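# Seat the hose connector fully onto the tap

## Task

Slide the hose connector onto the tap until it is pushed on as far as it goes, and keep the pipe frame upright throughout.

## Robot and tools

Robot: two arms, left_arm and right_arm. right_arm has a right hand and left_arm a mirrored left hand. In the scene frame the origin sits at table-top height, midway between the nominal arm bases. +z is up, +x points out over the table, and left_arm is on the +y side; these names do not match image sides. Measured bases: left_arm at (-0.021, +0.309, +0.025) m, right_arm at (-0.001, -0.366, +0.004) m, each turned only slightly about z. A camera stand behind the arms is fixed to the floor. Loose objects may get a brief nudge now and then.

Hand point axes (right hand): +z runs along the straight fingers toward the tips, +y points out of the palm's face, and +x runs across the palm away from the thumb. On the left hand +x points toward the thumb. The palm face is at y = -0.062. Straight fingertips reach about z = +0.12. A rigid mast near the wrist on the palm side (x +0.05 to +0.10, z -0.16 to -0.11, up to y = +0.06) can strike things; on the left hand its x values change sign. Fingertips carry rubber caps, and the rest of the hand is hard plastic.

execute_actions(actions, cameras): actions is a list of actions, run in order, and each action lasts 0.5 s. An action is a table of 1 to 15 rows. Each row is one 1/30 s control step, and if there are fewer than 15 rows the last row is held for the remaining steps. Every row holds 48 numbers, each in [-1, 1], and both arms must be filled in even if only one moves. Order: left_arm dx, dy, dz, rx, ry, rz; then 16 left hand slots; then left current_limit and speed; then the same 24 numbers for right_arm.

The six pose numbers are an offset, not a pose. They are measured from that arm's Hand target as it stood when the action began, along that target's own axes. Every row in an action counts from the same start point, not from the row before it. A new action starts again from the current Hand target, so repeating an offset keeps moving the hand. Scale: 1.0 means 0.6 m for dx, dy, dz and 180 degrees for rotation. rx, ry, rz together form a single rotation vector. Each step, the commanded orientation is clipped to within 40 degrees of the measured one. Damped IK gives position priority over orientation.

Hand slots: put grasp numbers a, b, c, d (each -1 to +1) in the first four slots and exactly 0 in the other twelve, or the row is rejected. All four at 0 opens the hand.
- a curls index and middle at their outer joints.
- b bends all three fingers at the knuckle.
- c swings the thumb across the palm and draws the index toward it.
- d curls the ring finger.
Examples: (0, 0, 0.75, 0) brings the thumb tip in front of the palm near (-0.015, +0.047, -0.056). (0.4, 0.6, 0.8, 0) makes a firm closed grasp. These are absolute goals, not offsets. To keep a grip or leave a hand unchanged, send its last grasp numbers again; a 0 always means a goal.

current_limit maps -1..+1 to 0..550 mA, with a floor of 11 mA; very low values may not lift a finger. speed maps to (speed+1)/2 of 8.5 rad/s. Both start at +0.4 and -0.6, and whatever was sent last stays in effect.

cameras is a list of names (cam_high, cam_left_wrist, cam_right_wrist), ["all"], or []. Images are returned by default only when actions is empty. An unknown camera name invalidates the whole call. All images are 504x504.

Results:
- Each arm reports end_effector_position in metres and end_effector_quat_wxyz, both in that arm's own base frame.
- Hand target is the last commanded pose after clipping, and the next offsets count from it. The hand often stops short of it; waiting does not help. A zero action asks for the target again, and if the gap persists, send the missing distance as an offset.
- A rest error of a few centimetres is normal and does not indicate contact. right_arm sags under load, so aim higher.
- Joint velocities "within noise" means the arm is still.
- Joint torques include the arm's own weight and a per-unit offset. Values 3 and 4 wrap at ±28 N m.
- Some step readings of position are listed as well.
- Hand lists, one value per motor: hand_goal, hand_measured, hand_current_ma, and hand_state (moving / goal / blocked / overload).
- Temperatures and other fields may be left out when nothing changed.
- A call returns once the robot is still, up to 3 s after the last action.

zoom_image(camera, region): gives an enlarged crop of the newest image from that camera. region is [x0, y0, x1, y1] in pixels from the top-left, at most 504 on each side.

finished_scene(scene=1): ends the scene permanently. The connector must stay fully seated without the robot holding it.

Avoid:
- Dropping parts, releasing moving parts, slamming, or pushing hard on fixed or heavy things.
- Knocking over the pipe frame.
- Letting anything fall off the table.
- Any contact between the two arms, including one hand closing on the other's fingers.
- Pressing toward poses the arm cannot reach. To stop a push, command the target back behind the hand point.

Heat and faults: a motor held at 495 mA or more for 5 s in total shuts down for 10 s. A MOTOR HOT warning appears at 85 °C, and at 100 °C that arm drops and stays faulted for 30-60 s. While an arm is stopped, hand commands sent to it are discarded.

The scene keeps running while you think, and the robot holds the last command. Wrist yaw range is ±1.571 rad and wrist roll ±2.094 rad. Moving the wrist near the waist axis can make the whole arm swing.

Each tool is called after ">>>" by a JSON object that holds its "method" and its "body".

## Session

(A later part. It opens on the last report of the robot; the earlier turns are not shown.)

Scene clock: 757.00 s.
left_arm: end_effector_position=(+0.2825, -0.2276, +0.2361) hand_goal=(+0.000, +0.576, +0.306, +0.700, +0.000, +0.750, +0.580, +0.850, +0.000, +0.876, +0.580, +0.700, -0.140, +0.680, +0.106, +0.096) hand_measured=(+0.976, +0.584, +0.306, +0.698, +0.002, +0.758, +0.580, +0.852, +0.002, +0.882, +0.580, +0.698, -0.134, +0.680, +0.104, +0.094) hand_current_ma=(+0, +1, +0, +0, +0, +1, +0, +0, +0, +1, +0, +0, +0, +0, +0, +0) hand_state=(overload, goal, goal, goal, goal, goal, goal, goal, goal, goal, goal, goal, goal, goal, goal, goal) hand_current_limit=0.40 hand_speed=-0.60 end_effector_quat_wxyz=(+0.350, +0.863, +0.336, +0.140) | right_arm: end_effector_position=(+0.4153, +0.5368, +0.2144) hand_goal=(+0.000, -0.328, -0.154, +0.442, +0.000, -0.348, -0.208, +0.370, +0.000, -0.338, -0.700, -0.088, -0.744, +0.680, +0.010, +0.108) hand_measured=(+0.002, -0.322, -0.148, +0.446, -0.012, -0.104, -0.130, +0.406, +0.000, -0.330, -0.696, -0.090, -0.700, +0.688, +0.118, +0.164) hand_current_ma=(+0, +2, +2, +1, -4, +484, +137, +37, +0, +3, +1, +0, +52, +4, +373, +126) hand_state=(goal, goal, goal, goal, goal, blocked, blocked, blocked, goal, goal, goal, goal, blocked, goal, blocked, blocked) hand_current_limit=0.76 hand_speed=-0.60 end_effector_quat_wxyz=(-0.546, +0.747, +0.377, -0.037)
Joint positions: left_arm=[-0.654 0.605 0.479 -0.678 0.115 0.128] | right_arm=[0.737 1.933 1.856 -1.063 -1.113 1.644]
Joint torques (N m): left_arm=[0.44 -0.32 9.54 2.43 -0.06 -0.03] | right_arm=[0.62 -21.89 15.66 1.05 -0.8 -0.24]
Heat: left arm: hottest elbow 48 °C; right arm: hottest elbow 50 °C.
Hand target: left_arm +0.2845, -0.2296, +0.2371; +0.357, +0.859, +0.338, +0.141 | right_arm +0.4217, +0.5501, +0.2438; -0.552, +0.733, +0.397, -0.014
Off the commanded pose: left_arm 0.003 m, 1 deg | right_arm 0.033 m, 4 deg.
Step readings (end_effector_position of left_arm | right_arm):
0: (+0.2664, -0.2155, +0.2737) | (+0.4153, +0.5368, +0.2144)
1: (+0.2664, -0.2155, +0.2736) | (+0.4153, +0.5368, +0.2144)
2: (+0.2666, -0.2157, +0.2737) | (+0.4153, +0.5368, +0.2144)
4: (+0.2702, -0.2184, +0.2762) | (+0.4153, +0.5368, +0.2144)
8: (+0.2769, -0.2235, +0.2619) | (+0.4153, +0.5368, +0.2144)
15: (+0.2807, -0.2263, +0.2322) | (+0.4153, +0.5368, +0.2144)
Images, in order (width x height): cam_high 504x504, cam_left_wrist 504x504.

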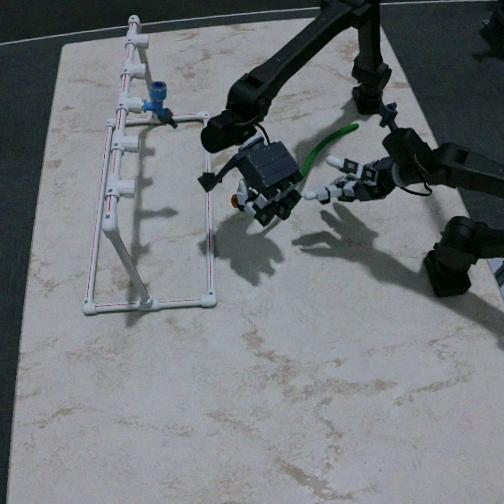

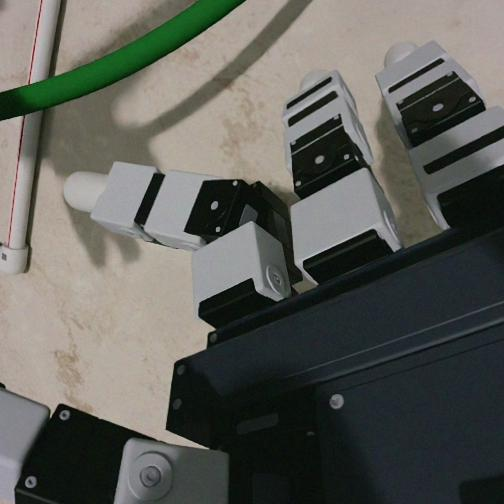

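>>> {"method": "execute_actions", "body": {"actions": [[[-0.04,-0.0046,0.0017,-0.0052,0.0507,0.0364,0,0,0.5,0,0,0,0,0,0,0,0,0,0,0,0,0,0.4,-0.6,0,0,0,0,0,0,0.41,0.66,0.88,0.8,0,0,0,0,0,0,0,0,0,0,0,0,0.76,-0.6],[-0.08,-0.0092,0.0034,-0.0105,0.1013,0.0727,0,0,0.5,0,0,0,0,0,0,0,0,0,0,0,0,0,0.4,-0.6,0,0,0,0,0,0,0.41,0.66,0.88,0.8,0,0,0,0,0,0,0,0,0,0,0,0,0.76,-0.6],[-0.1203,-0.0138,0.005,-0.0157,0.152,0.1091,0,0,0.5,0,0,0,0,0,0,0,0,0,0,0,0,0,0.4,-0.6,0,0,0,0,0,0,0.41,0.66,0.88,0.8,0,0,0,0,0,0,0,0,0,0,0,0,0.76,-0.6]]], "cameras": ["cam_left_wrist","cam_high"]}}

Scene clock: 762.17 s.
left_arm: end_effector_position=(+0.2285, -0.2720, +0.2232) hand_goal=(+0.000, +0.576, +0.306, +0.700, +0.000, +0.750, +0.580, +0.850, +0.000, +0.876, +0.580, +0.700, -0.140, +0.680, +0.106, +0.096) hand_measured=(+0.970, +0.584, +0.306, +0.698, +0.000, +0.758, +0.580, +0.852, +0.000, +0.882, +0.580, +0.698, -0.140, +0.680, +0.104, +0.094) hand_current_ma=(+0, +1, +0, +0, +0, +1, +0, +0, +0, +1, +0, +0, +0, +0, +0, +0) hand_state=(overload, goal, goal, goal, goal, goal, goal, goal, goal, goal, goal, goal, goal, goal, goal, goal) hand_current_limit=0.40 hand_speed=-0.60 end_effector_quat_wxyz=(+0.250, +0.843, +0.247, +0.406) | right_arm: end_effector_position=(+0.4153, +0.5368, +0.2144) hand_goal=(+0.000, -0.328, -0.154, +0.442, +0.000, -0.348, -0.208, +0.370, +0.000, -0.338, -0.700, -0.088, -0.744, +0.680, +0.010, +0.108) hand_measured=(+0.002, -0.322, -0.148, +0.446, -0.012, -0.104, -0.130, +0.406, +0.000, -0.330, -0.696, -0.090, -0.700, +0.688, +0.118, +0.164) hand_current_ma=(+0, +2, +2, +1, -4, +484, +137, +37, +0, +3, +1, +0, +52, +4, +373, +126) hand_state=(goal, goal, goal, goal, goal, blocked, blocked, blocked, goal, goal, goal, goal, blocked, goal, blocked, blocked) hand_current_limit=0.76 hand_speed=-0.60 end_effector_quat_wxyz=(-0.546, +0.747, +0.377, -0.037)
Joint positions: left_arm=[-1.266 0.727 0.397 -0.547 -0.783 0.031] | right_arm=[0.737 1.933 1.856 -1.063 -1.113 1.644]
Joint torques (N m): left_arm=[0.21 -1.08 9.62 1.94 -0.88 -0.12] | right_arm=[0.5 -21.89 15.66 1.06 -0.79 -0.24]
Heat: left arm: hottest elbow 47 °C; right arm: hottest elbow 51 °C.
Hand target: left_arm +0.2292, -0.2761, +0.2291; +0.259, +0.838, +0.259, +0.405 | right_arm +0.4217, +0.5501, +0.2438; -0.552, +0.733, +0.397, -0.014
Off the commanded pose: left_arm 0.007 m, 2 deg | right_arm 0.033 m, 4 deg.
Step readings (end_effector_position of left_arm | right_arm):
0: (+0.2826, -0.2277, +0.2362) | (+0.4153, +0.5368, +0.2144)
1: (+0.2833, -0.2270, +0.2363) | (+0.4153, +0.5368, +0.2144)
2: (+0.2859, -0.2241, +0.2362) | (+0.4153, +0.5368, +0.2144)
4: (+0.2856, -0.2226, +0.2367) | (+0.4153, +0.5368, +0.2144)
8: (+0.2497, -0.2495, +0.2349) | (+0.4153, +0.5368, +0.2144)
15: (+0.2257, -0.2728, +0.2327) | (+0.4153, +0.5368, +0.2144)
Images, in order (width x height): cam_high 504x504, cam_left_wrist 504x504.

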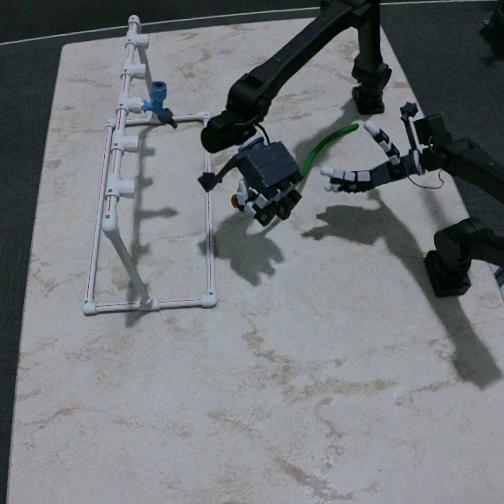

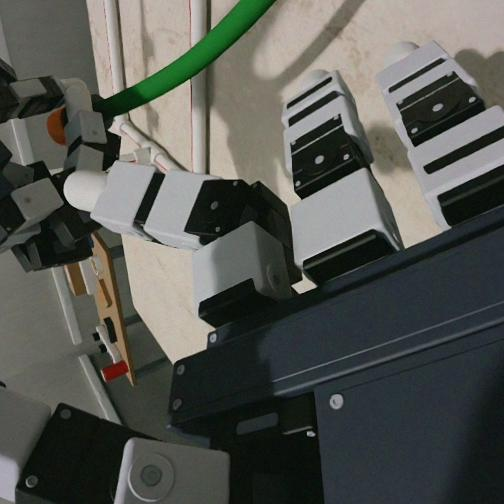

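>>> {"method": "execute_actions", "body": {"actions": [[[0.0018,-0.0085,0.027,-0.017,0,0,0,0,0.5,0,0,0,0,0,0,0,0,0,0,0,0,0,0.4,-0.6,0,0,0,0,0,0,0.41,0.66,0.88,0.8,0,0,0,0,0,0,0,0,0,0,0,0,0.76,-0.6],[0.0037,-0.017,0.054,-0.034,0,0,0,0,0.5,0,0,0,0,0,0,0,0,0,0,0,0,0,0.4,-0.6,0,0,0,0,0,0,0.41,0.66,0.88,0.8,0,0,0,0,0,0,0,0,0,0,0,0,0.76,-0.6],[0.0055,-0.0255,0.08,-0.05,0,0,0,0,0.5,0,0,0,0,0,0,0,0,0,0,0,0,0,0.4,-0.6,0,0,0,0,0,0,0.41,0.66,0.88,0.8,0,0,0,0,0,0,0,0,0,0,0,0,0.76,-0.6]]], "cameras": ["cam_left_wrist","cam_high"]}}

Scene clock: 765.30 s.
left_arm: end_effector_position=(+0.2645, -0.2741, +0.1993) hand_goal=(+0.000, +0.576, +0.306, +0.700, +0.000, +0.750, +0.580, +0.850, +0.000, +0.876, +0.580, +0.700, -0.140, +0.680, +0.106, +0.096) hand_measured=(+0.970, +0.584, +0.306, +0.698, +0.000, +0.758, +0.580, +0.852, +0.000, +0.882, +0.580, +0.698, -0.140, +0.680, +0.104, +0.094) hand_current_ma=(+0, +1, +0, +0, +0, +1, +0, +0, +0, +1, +0, +0, +0, +0, +0, +0) hand_state=(overload, goal, goal, goal, goal, goal, goal, goal, goal, goal, goal, goal, goal, goal, goal, goal) hand_current_limit=0.40 hand_speed=-0.60 end_effector_quat_wxyz=(+0.321, +0.816, +0.233, +0.420) | right_arm: end_effector_position=(+0.4153, +0.5368, +0.2144) hand_goal=(+0.000, -0.328, -0.154, +0.442, +0.000, -0.348, -0.208, +0.370, +0.000, -0.338, -0.700, -0.088, -0.744, +0.680, +0.010, +0.108) hand_measured=(+0.002, -0.322, -0.148, +0.446, -0.012, -0.104, -0.130, +0.406, +0.000, -0.330, -0.696, -0.090, -0.700, +0.688, +0.118, +0.164) hand_current_ma=(+0, +2, +2, +1, -4, +484, +137, +37, +0, +3, +1, +0, +52, +4, +373, +126) hand_state=(goal, goal, goal, goal, goal, blocked, blocked, blocked, goal, goal, goal, goal, blocked, goal, blocked, blocked) hand_current_limit=0.76 hand_speed=-0.60 end_effector_quat_wxyz=(-0.546, +0.747, +0.377, -0.037)
Joint positions: left_arm=[-1.055 0.85 0.244 0.042 -0.6 0.298] | right_arm=[0.737 1.933 1.856 -1.063 -1.113 1.644]
Joint torques (N m): left_arm=[1.49 -1.49 7.68 2.43 -0.4 0.17] | right_arm=[0.56 -21.89 15.75 1.07 -0.8 -0.25]
Heat: left arm: hottest elbow 47 °C; right arm: hottest elbow 51 °C.
Hand target: left_arm +0.2665, -0.2735, +0.1951; +0.324, +0.815, +0.227, +0.424 | right_arm +0.4217, +0.5501, +0.2438; -0.552, +0.733, +0.397, -0.014
Off the commanded pose: left_arm 0.005 m, 1 deg | right_arm 0.033 m, 4 deg.
Step readings (end_effector_position of left_arm | right_arm):
0: (+0.2285, -0.2720, +0.2232) | (+0.4153, +0.5368, +0.2144)
1: (+0.2285, -0.2723, +0.2238) | (+0.4153, +0.5368, +0.2144)
2: (+0.2289, -0.2734, +0.2246) | (+0.4153, +0.5368, +0.2144)
4: (+0.2335, -0.2762, +0.2254) | (+0.4153, +0.5368, +0.2144)
8: (+0.2522, -0.2677, +0.2104) | (+0.4153, +0.5368, +0.2144)
15: (+0.2636, -0.2683, +0.1943) | (+0.4153, +0.5368, +0.2144)
Images, in order (width x height): cam_high 504x504, cam_left_wrist 504x504.

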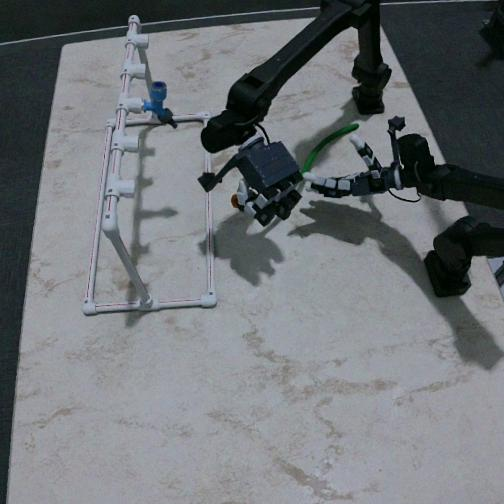

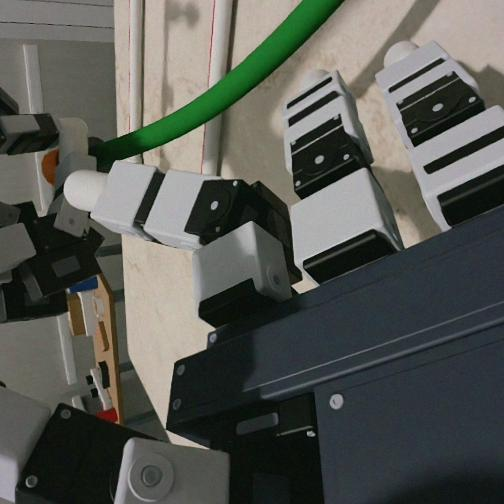

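>>> {"method": "execute_actions", "body": {"actions": [[[-0.0008,-0.0023,0.027,-0.017,0,0,0,0,0.5,0,0,0,0,0,0,0,0,0,0,0,0,0,0.4,-0.6,0,0,0,0,0,0,0.41,0.66,0.88,0.8,0,0,0,0,0,0,0,0,0,0,0,0,0.76,-0.6],[-0.0015,-0.0047,0.055,-0.034,0,0,0,0,0.5,0,0,0,0,0,0,0,0,0,0,0,0,0,0.4,-0.6,0,0,0,0,0,0,0.41,0.66,0.88,0.8,0,0,0,0,0,0,0,0,0,0,0,0,0.76,-0.6],[-0.0023,-0.007,0.082,-0.05,0,0,0,0,0.5,0,0,0,0,0,0,0,0,0,0,0,0,0,0.4,-0.6,0,0,0,0,0,0,0.41,0.66,0.88,0.8,0,0,0,0,0,0,0,0,0,0,0,0,0.76,-0.6]]], "cameras": ["cam_left_wrist","cam_high"]}}

Scene clock: 767.17 s.
left_arm: end_effector_position=(+0.3047, -0.2896, +0.1699) hand_goal=(+0.000, +0.576, +0.306, +0.700, +0.000, +0.750, +0.580, +0.850, +0.000, +0.876, +0.580, +0.700, -0.140, +0.680, +0.106, +0.096) hand_measured=(+0.970, +0.584, +0.306, +0.698, -0.002, +0.760, +0.582, +0.852, +0.000, +0.882, +0.580, +0.698, -0.140, +0.680, +0.104, +0.094) hand_current_ma=(+0, +1, +0, +0, +0, +2, +0, +0, +0, +1, +0, +0, +0, +0, +0, +0) hand_state=(overload, goal, goal, goal, goal, goal, goal, goal, goal, goal, goal, goal, goal, goal, goal, goal) hand_current_limit=0.40 hand_speed=-0.60 end_effector_quat_wxyz=(+0.379, +0.795, +0.198, +0.431) | right_arm: end_effector_position=(+0.4156, +0.5371, +0.2144) hand_goal=(+0.000, -0.328, -0.154, +0.442, +0.000, -0.348, -0.208, +0.370, +0.000, -0.338, -0.700, -0.088, -0.744, +0.680, +0.010, +0.108) hand_measured=(+0.002, -0.322, -0.148, +0.446, -0.010, -0.104, -0.130, +0.406, +0.000, -0.330, -0.696, -0.090, -0.702, +0.688, +0.118, +0.164) hand_current_ma=(+0, +2, +2, +1, -3, +484, +137, +37, +0, +3, +1, +0, +49, +3, +373, +126) hand_state=(goal, goal, goal, goal, goal, blocked, blocked, blocked, goal, goal, goal, goal, blocked, goal, blocked, blocked) hand_current_limit=0.76 hand_speed=-0.60 end_effector_quat_wxyz=(-0.546, +0.746, +0.379, -0.035)
Joint positions: left_arm=[-0.866 1.271 0.208 0.69 -0.364 0.467] | right_arm=[0.737 1.933 1.856 -1.063 -1.113 1.639]
Joint torques (N m): left_arm=[1.49 -4.95 5.31 2.8 -0.22 0.14] | right_arm=[0.32 -21.83 15.68 1.06 -0.8 -0.15]
Heat: left arm: hottest elbow 47 °C; right arm: hottest elbow 52 °C.
Hand target: left_arm +0.3065, -0.2880, +0.1702; +0.387, +0.787, +0.192, +0.441 | right_arm +0.4216, +0.5501, +0.2438; -0.552, +0.733, +0.397, -0.014
Off the commanded pose: left_arm 0.002 m, 2 deg | right_arm 0.033 m, 4 deg.
Step readings (end_effector_position of left_arm | right_arm):
0: (+0.2645, -0.2742, +0.1993) | (+0.4153, +0.5368, +0.2144)
1: (+0.2645, -0.2745, +0.1993) | (+0.4153, +0.5368, +0.2144)
2: (+0.2646, -0.2763, +0.1997) | (+0.4153, +0.5368, +0.2144)
4: (+0.2696, -0.2802, +0.1982) | (+0.4153, +0.5368, +0.2144)
8: (+0.2927, -0.2816, +0.1810) | (+0.4153, +0.5368, +0.2144)
15: (+0.3046, -0.2861, +0.1656) | (+0.4153, +0.5369, +0.2144)
Images, in order (width x height): cam_high 504x504, cam_left_wrist 504x504.

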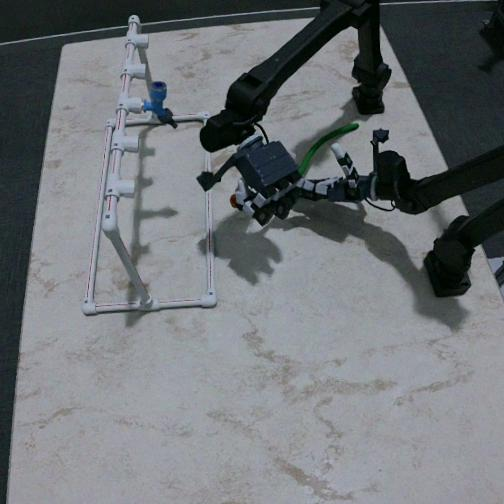

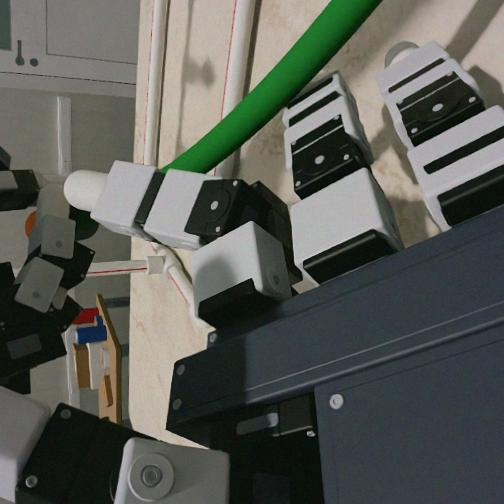

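>>> {"method": "execute_actions", "body": {"actions": [[[0.001,0.003,-0.04,0.025,0,0,0,0,0.5,0,0,0,0,0,0,0,0,0,0,0,0,0,0.4,-0.6,0,0,0,0,0,0,0.41,0.66,0.88,0.8,0,0,0,0,0,0,0,0,0,0,0,0,0.76,-0.6],[0.0023,0.007,-0.082,0.05,0,0,0,0,0.5,0,0,0,0,0,0,0,0,0,0,0,0,0,0.4,-0.6,0,0,0,0,0,0,0.41,0.66,0.88,0.8,0,0,0,0,0,0,0,0,0,0,0,0,0.76,-0.6]],[[0,0,-0.05,0,0,0,0,0,0,0,0,0,0,0,0,0,0,0,0,0,0,0,0.4,-0.6,0,0,0,0,0,0,0.41,0.66,0.88,0.8,0,0,0,0,0,0,0,0,0,0,0,0,0.76,-0.6]]], "cameras": ["cam_left_wrist"]}}

Scene clock: 770.10 s.
left_arm: end_effector_position=(+0.2382, -0.2499, +0.1806) hand_goal=(+0.000, +0.750, +0.580, +0.700, +0.000, +0.750, +0.580, +0.700, +0.000, +0.750, +0.580, +0.700, +0.710, +0.680, +0.230, +0.170) hand_measured=(+0.964, +0.754, +0.580, +0.698, -0.004, +0.760, +0.582, +0.704, +0.000, +0.762, +0.580, +0.698, +0.714, +0.680, +0.226, +0.168) hand_current_ma=(+0, +0, +0, +0, +0, +2, +0, +0, +0, +3, +0, +0, +0, +0, -1, +0) hand_state=(overload, goal, goal, goal, goal, goal, goal, goal, goal, goal, goal, goal, goal, goal, goal, goal) hand_current_limit=0.40 hand_speed=-0.60 end_effector_quat_wxyz=(+0.305, +0.824, +0.219, +0.424) | right_arm: end_effector_position=(+0.4156, +0.5371, +0.2144) hand_goal=(+0.000, -0.328, -0.154, +0.442, +0.000, -0.348, -0.208, +0.370, +0.000, -0.338, -0.700, -0.088, -0.744, +0.680, +0.010, +0.108) hand_measured=(+0.002, -0.322, -0.148, +0.446, -0.012, -0.104, -0.130, +0.404, +0.000, -0.330, -0.696, -0.090, -0.702, +0.688, +0.118, +0.164) hand_current_ma=(+0, +2, +2, +1, -4, +484, +137, +35, +0, +3, +1, +0, +49, +3, +373, +126) hand_state=(goal, goal, goal, goal, goal, blocked, blocked, blocked, goal, goal, goal, goal, blocked, goal, blocked, blocked) hand_current_limit=0.76 hand_speed=-0.60 end_effector_quat_wxyz=(-0.546, +0.746, +0.379, -0.035)
Joint positions: left_arm=[-1.112 0.701 0.162 -0.07 -0.65 0.288] | right_arm=[0.737 1.933 1.856 -1.063 -1.113 1.639]
Joint torques (N m): left_arm=[0.09 -1.2 11.79 1.4 -0.65 -0.02] | right_arm=[0.62 -21.83 15.69 1.06 -0.8 -0.2]
Heat: left arm: hottest elbow 47 °C; right arm: hottest elbow 52 °C.
Hand target: left_arm +0.2406, -0.2581, +0.2025; +0.324, +0.815, +0.226, +0.424 | right_arm +0.4216, +0.5501, +0.2438; -0.552, +0.733, +0.397, -0.014
Off the commanded pose: left_arm 0.024 m, 3 deg | right_arm 0.033 m, 4 deg.
Step readings (end_effector_position of left_arm | right_arm):
0: (+0.3047, -0.2896, +0.1699) | (+0.4156, +0.5371, +0.2144)
1: (+0.3048, -0.2892, +0.1698) | (+0.4156, +0.5371, +0.2144)
2: (+0.3054, -0.2873, +0.1694) | (+0.4156, +0.5371, +0.2144)
4: (+0.3012, -0.2797, +0.1697) | (+0.4156, +0.5371, +0.2144)
8: (+0.2794, -0.2707, +0.1832) | (+0.4156, +0.5371, +0.2144)
15: (+0.2639, -0.2637, +0.1835) | (+0.4156, +0.5371, +0.2144)
16: (+0.2630, -0.2626, +0.1806) | (+0.4156, +0.5371, +0.2144)
17: (+0.2614, -0.2614, +0.1785) | (+0.4156, +0.5371, +0.2144)
19: (+0.2562, -0.2590, +0.1799) | (+0.4156, +0.5371, +0.2144)
23: (+0.2444, -0.2566, +0.1921) | (+0.4156, +0.5371, +0.2144)
30: (+0.2382, -0.2520, +0.1846) | (+0.4156, +0.5371, +0.2144)
Images, in order (width x height): cam_left_wrist 504x504.

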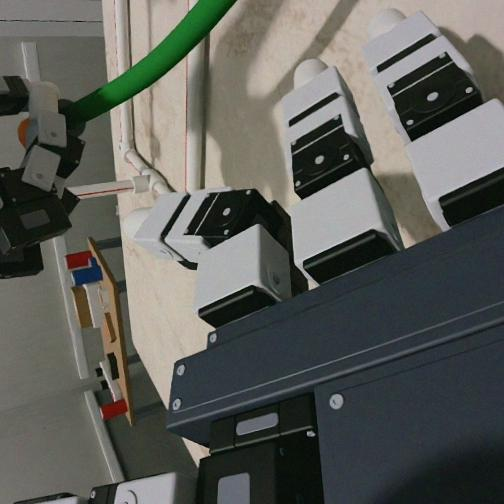

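>>> {"method": "execute_actions", "body": {"actions": [[[0.0007,0.004,0.043,-0.017,0,0,0,0,-0.2,0,0,0,0,0,0,0,0,0,0,0,0,0,0.4,-0.6,0,0,0,0,0,0,0.41,0.66,0.88,0.8,0,0,0,0,0,0,0,0,0,0,0,0,0.76,-0.6],[0.0015,0.008,0.086,-0.034,0,0,0,0,-0.2,0,0,0,0,0,0,0,0,0,0,0,0,0,0.4,-0.6,0,0,0,0,0,0,0.41,0.66,0.88,0.8,0,0,0,0,0,0,0,0,0,0,0,0,0.76,-0.6],[0.0022,0.0118,0.1287,-0.05,0,0,0,0,-0.2,0,0,0,0,0,0,0,0,0,0,0,0,0,0.4,-0.6,0,0,0,0,0,0,0.41,0.66,0.88,0.8,0,0,0,0,0,0,0,0,0,0,0,0,0.76,-0.6]]], "cameras": ["cam_left_wrist","cam_high"]}}

Scene clock: 772.17 s.
left_arm: end_effector_position=(+0.2926, -0.2742, +0.1555) hand_goal=(+0.000, +0.820, +0.690, +0.700, +0.000, +0.750, +0.580, +0.640, +0.000, +0.700, +0.580, +0.700, +1.000, +0.680, +0.280, +0.200) hand_measured=(+0.938, +0.824, +0.690, +0.698, -0.004, +0.760, +0.582, +0.644, +0.000, +0.710, +0.580, +0.698, +1.000, +0.680, +0.276, +0.198) hand_current_ma=(+0, +0, +0, +0, +0, +1, +0, +0, +0, +2, +0, +0, +0, +0, -1, +0) hand_state=(overload, goal, goal, goal, goal, goal, goal, goal, goal, goal, goal, goal, goal, goal, goal, goal) hand_current_limit=0.40 hand_speed=-0.60 end_effector_quat_wxyz=(+0.356, +0.810, +0.199, +0.421) | right_arm: end_effector_position=(+0.4156, +0.5371, +0.2144) hand_goal=(+0.000, -0.328, -0.154, +0.442, +0.000, -0.348, -0.208, +0.370, +0.000, -0.338, -0.700, -0.088, -0.744, +0.680, +0.010, +0.108) hand_measured=(+0.002, -0.322, -0.148, +0.446, -0.012, -0.104, -0.130, +0.404, +0.000, -0.330, -0.696, -0.090, -0.702, +0.688, +0.118, +0.164) hand_current_ma=(+0, +2, +2, +1, -4, +484, +137, +35, +0, +3, +1, +0, +49, +3, +373, +126) hand_state=(goal, goal, goal, goal, goal, blocked, blocked, blocked, goal, goal, goal, goal, blocked, goal, blocked, blocked) hand_current_limit=0.76 hand_speed=-0.60 end_effector_quat_wxyz=(-0.546, +0.746, +0.379, -0.035)
Joint positions: left_arm=[-0.871 1.2 0.164 0.601 -0.376 0.459] | right_arm=[0.737 1.933 1.856 -1.063 -1.113 1.639]
Joint torques (N m): left_arm=[1.44 -3.78 9.31 2.56 -0.24 0.19] | right_arm=[0.62 -21.71 15.69 1.06 -0.8 -0.2]
Heat: left arm: hottest elbow 47 °C; right arm: hottest elbow 52 °C.
Hand target: left_arm +0.3067, -0.2880, +0.1751; +0.386, +0.787, +0.193, +0.441 | right_arm +0.4216, +0.5501, +0.2438; -0.552, +0.733, +0.397, -0.014
Off the commanded pose: left_arm 0.028 m, 5 deg | right_arm 0.033 m, 4 deg.
Step readings (end_effector_position of left_arm | right_arm):
0: (+0.2382, -0.2498, +0.1806) | (+0.4156, +0.5371, +0.2144)
1: (+0.2381, -0.2501, +0.1806) | (+0.4156, +0.5371, +0.2144)
2: (+0.2380, -0.2520, +0.1806) | (+0.4156, +0.5371, +0.2144)
4: (+0.2429, -0.2580, +0.1802) | (+0.4156, +0.5371, +0.2144)
8: (+0.2690, -0.2567, +0.1579) | (+0.4156, +0.5371, +0.2144)
15: (+0.2888, -0.2671, +0.1462) | (+0.4156, +0.5371, +0.2144)
Images, in order (width x height): cam_high 504x504, cam_left_wrist 504x504.

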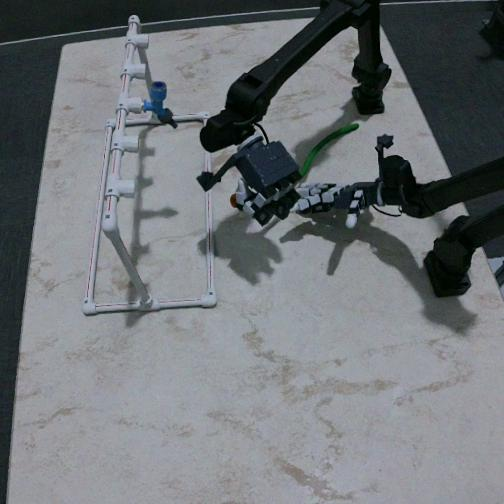

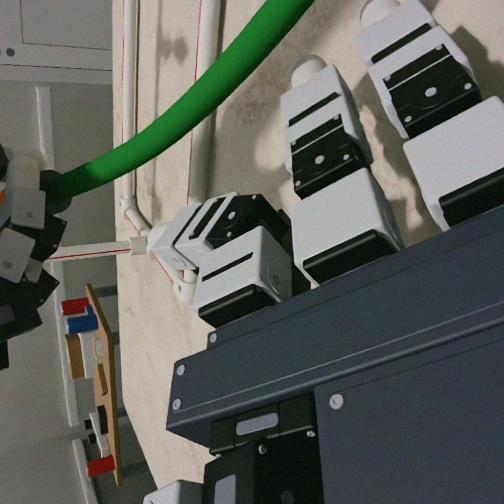

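>>> {"method": "execute_actions", "body": {"actions": [[[0.008,0.014,0.022,-0.013,0,0,0,0,-0.2,0,0,0,0,0,0,0,0,0,0,0,0,0,0.4,-0.6,0,0,0,0,0,0,0.41,0.66,0.88,0.8,0,0,0,0,0,0,0,0,0,0,0,0,0.76,-0.6],[0.0157,0.0285,0.0445,-0.026,0,0,0,0,-0.2,0,0,0,0,0,0,0,0,0,0,0,0,0,0.4,-0.6,0,0,0,0,0,0,0.41,0.66,0.88,0.8,0,0,0,0,0,0,0,0,0,0,0,0,0.76,-0.6],[0.0235,0.0427,0.0667,-0.039,0,0,0,0,-0.2,0,0,0,0,0,0,0,0,0,0,0,0,0,0.4,-0.6,0,0,0,0,0,0,0.41,0.66,0.88,0.8,0,0,0,0,0,0,0,0,0,0,0,0,0.76,-0.6]]], "cameras": ["cam_left_wrist","cam_high"]}}

Scene clock: 773.83 s.
left_arm: end_effector_position=(+0.3337, -0.3002, +0.1659) hand_goal=(+0.000, +0.820, +0.690, +0.700, +0.000, +0.750, +0.580, +0.640, +0.000, +0.700, +0.580, +0.700, +1.000, +0.680, +0.280, +0.200) hand_measured=(+0.936, +0.838, +0.696, +0.698, -0.004, +0.760, +0.582, +0.642, +0.000, +0.710, +0.580, +0.698, +1.000, +0.680, +0.276, +0.198) hand_current_ma=(+0, +5, +1, +0, +0, +2, +0, +0, +0, +2, +0, +0, +0, +0, +0, +0) hand_state=(overload, goal, goal, goal, goal, goal, goal, goal, goal, goal, goal, goal, goal, goal, goal, goal) hand_current_limit=0.40 hand_speed=-0.60 end_effector_quat_wxyz=(+0.414, +0.783, +0.173, +0.431) | right_arm: end_effector_position=(+0.4160, +0.5374, +0.2153) hand_goal=(+0.000, -0.328, -0.154, +0.442, +0.000, -0.348, -0.208, +0.370, +0.000, -0.338, -0.700, -0.088, -0.744, +0.680, +0.010, +0.108) hand_measured=(+0.002, -0.322, -0.148, +0.446, -0.002, -0.104, -0.130, +0.404, +0.000, -0.330, -0.696, -0.090, -0.714, +0.684, +0.118, +0.164) hand_current_ma=(+0, +2, +2, +1, +0, +484, +137, +35, +0, +3, +1, +0, +29, +2, +373, +126) hand_state=(goal, goal, goal, goal, goal, blocked, blocked, blocked, goal, goal, goal, goal, blocked, goal, blocked, blocked) hand_current_limit=0.76 hand_speed=-0.60 end_effector_quat_wxyz=(-0.546, +0.746, +0.379, -0.034)
Joint positions: left_arm=[-0.759 1.466 0.26 0.911 -0.202 0.527] | right_arm=[0.737 1.933 1.858 -1.063 -1.113 1.638]
Joint torques (N m): left_arm=[1.2 -6.83 8.9 3.03 -0.02 0.35] | right_arm=[0.56 -21.89 15.61 1.06 -0.8 -0.18]
Heat: left arm: hottest elbow 47 °C; right arm: hottest elbow 52 °C.
Hand target: left_arm +0.3470, -0.3125, +0.1901; +0.434, +0.762, +0.165, +0.451 | right_arm +0.4216, +0.5502, +0.2439; -0.552, +0.733, +0.397, -0.014
Off the commanded pose: left_arm 0.030 m, 4 deg | right_arm 0.032 m, 4 deg.
Step readings (end_effector_position of left_arm | right_arm):
0: (+0.2926, -0.2742, +0.1554) | (+0.4156, +0.5371, +0.2144)
1: (+0.2924, -0.2746, +0.1557) | (+0.4156, +0.5371, +0.2144)
2: (+0.2924, -0.2759, +0.1568) | (+0.4156, +0.5371, +0.2144)
4: (+0.2966, -0.2808, +0.1588) | (+0.4156, +0.5371, +0.2144)
8: (+0.3209, -0.2910, +0.1627) | (+0.4156, +0.5371, +0.2144)
15: (+0.3339, -0.2994, +0.1648) | (+0.4160, +0.5374, +0.2153)
Images, in order (width x height): cam_high 504x504, cam_left_wrist 504x504.

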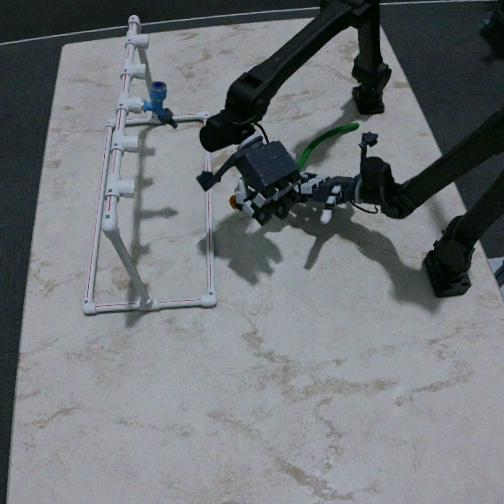

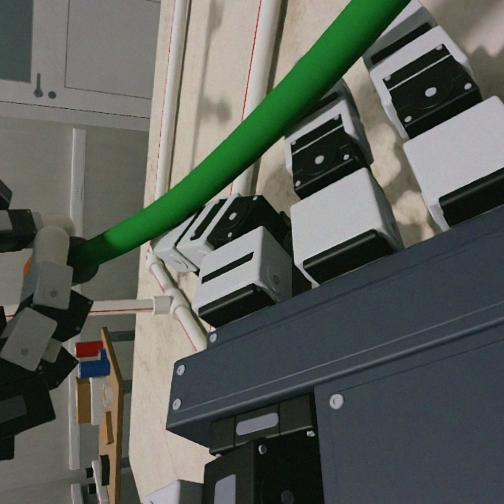

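>>> {"method": "execute_actions", "body": {"actions": [[[0,0,0,0,0,0,0,0,0.3,0,0,0,0,0,0,0,0,0,0,0,0,0,0.4,-0.6,0,0,0,0,0,0,0.41,0.66,0.88,0.8,0,0,0,0,0,0,0,0,0,0,0,0,0.76,-0.6]],[[0,0,0,0,0,0,0,0,0.6,0,0,0,0,0,0,0,0,0,0,0,0,0,0.4,-0.6,0,0,0,0,0,0,0.41,0.66,0.88,0.8,0,0,0,0,0,0,0,0,0,0,0,0,0.76,-0.6]]], "cameras": ["cam_left_wrist"]}}

Scene clock: 777.30 s.
left_arm: end_effector_position=(+0.3395, -0.2940, +0.1603) hand_goal=(+0.000, +0.540, +0.250, +0.700, +0.000, +0.750, +0.580, +0.880, +0.000, +0.900, +0.580, +0.700, -0.310, +0.680, +0.080, +0.080) hand_measured=(+1.000, +0.682, +0.384, +0.724, -0.004, +0.760, +0.582, +0.878, +0.000, +0.904, +0.580, +0.698, -0.310, +0.680, +0.080, +0.082) hand_current_ma=(+0, +321, +257, +9, +0, +2, +0, +0, +0, +0, +0, +0, +0, +0, +0, +0) hand_state=(overload, blocked, blocked, blocked, goal, goal, goal, goal, goal, goal, goal, goal, goal, goal, goal, goal) hand_current_limit=0.40 hand_speed=-0.60 end_effector_quat_wxyz=(+0.409, +0.784, +0.187, +0.428) | right_arm: end_effector_position=(+0.4149, +0.5365, +0.2172) hand_goal=(+0.000, -0.328, -0.154, +0.442, +0.000, -0.348, -0.208, +0.370, +0.000, -0.338, -0.700, -0.088, -0.744, +0.680, +0.010, +0.108) hand_measured=(-0.004, -0.340, -0.176, +0.432, +0.024, -0.104, -0.130, +0.404, +0.000, -0.330, -0.696, -0.090, -0.722, +0.684, +0.126, +0.164) hand_current_ma=(-1, -7, -17, -4, +15, +484, +137, +34, +0, +3, +1, +0, +16, +1, +416, +130) hand_state=(goal, goal, blocked, goal, blocked, blocked, blocked, blocked, goal, goal, goal, goal, blocked, goal, blocked, blocked) hand_current_limit=0.76 hand_speed=-0.60 end_effector_quat_wxyz=(-0.545, +0.748, +0.377, -0.038)
Joint positions: left_arm=[-0.745 1.481 0.26 0.911 -0.207 0.507] | right_arm=[0.737 1.933 1.864 -1.075 -1.113 1.643]
Joint torques (N m): left_arm=[0.15 -8.35 8.77 3.08 0.18 0.49] | right_arm=[0.79 -21.71 15.15 1.47 -0.81 -0.24]
Heat: left arm: hottest elbow 46 °C; right arm: hottest elbow 52 °C.
Hand target: left_arm +0.3469, -0.3126, +0.1901; +0.434, +0.762, +0.165, +0.451 | right_arm +0.4215, +0.5501, +0.2438; -0.552, +0.733, +0.397, -0.014
Off the commanded pose: left_arm 0.036 m, 5 deg | right_arm 0.031 m, 4 deg.
Step readings (end_effector_position of left_arm | right_arm):
0: (+0.3337, -0.3002, +0.1659) | (+0.4160, +0.5374, +0.2153)
1: (+0.3337, -0.3002, +0.1659) | (+0.4160, +0.5374, +0.2153)
2: (+0.3337, -0.3002, +0.1660) | (+0.4160, +0.5374, +0.2153)
4: (+0.3343, -0.2996, +0.1653) | (+0.4161, +0.5374, +0.2152)
8: (+0.3360, -0.2980, +0.1629) | (+0.4160, +0.5373, +0.2163)
15: (+0.3365, -0.2974, +0.1623) | (+0.4161, +0.5373, +0.2168)
16: (+0.3366, -0.2974, +0.1623) | (+0.4161, +0.5373, +0.2168)
17: (+0.3369, -0.2970, +0.1623) | (+0.4160, +0.5373, +0.2167)
19: (+0.3379, -0.2958, +0.1617) | (+0.4154, +0.5368, +0.2167)
23: (+0.3394, -0.2942, +0.1602) | (+0.4151, +0.5365, +0.2171)
30: (+0.3395, -0.2940, +0.1603) | (+0.4149, +0.5365, +0.2172)
Images, in order (width x height): cam_left_wrist 504x504.

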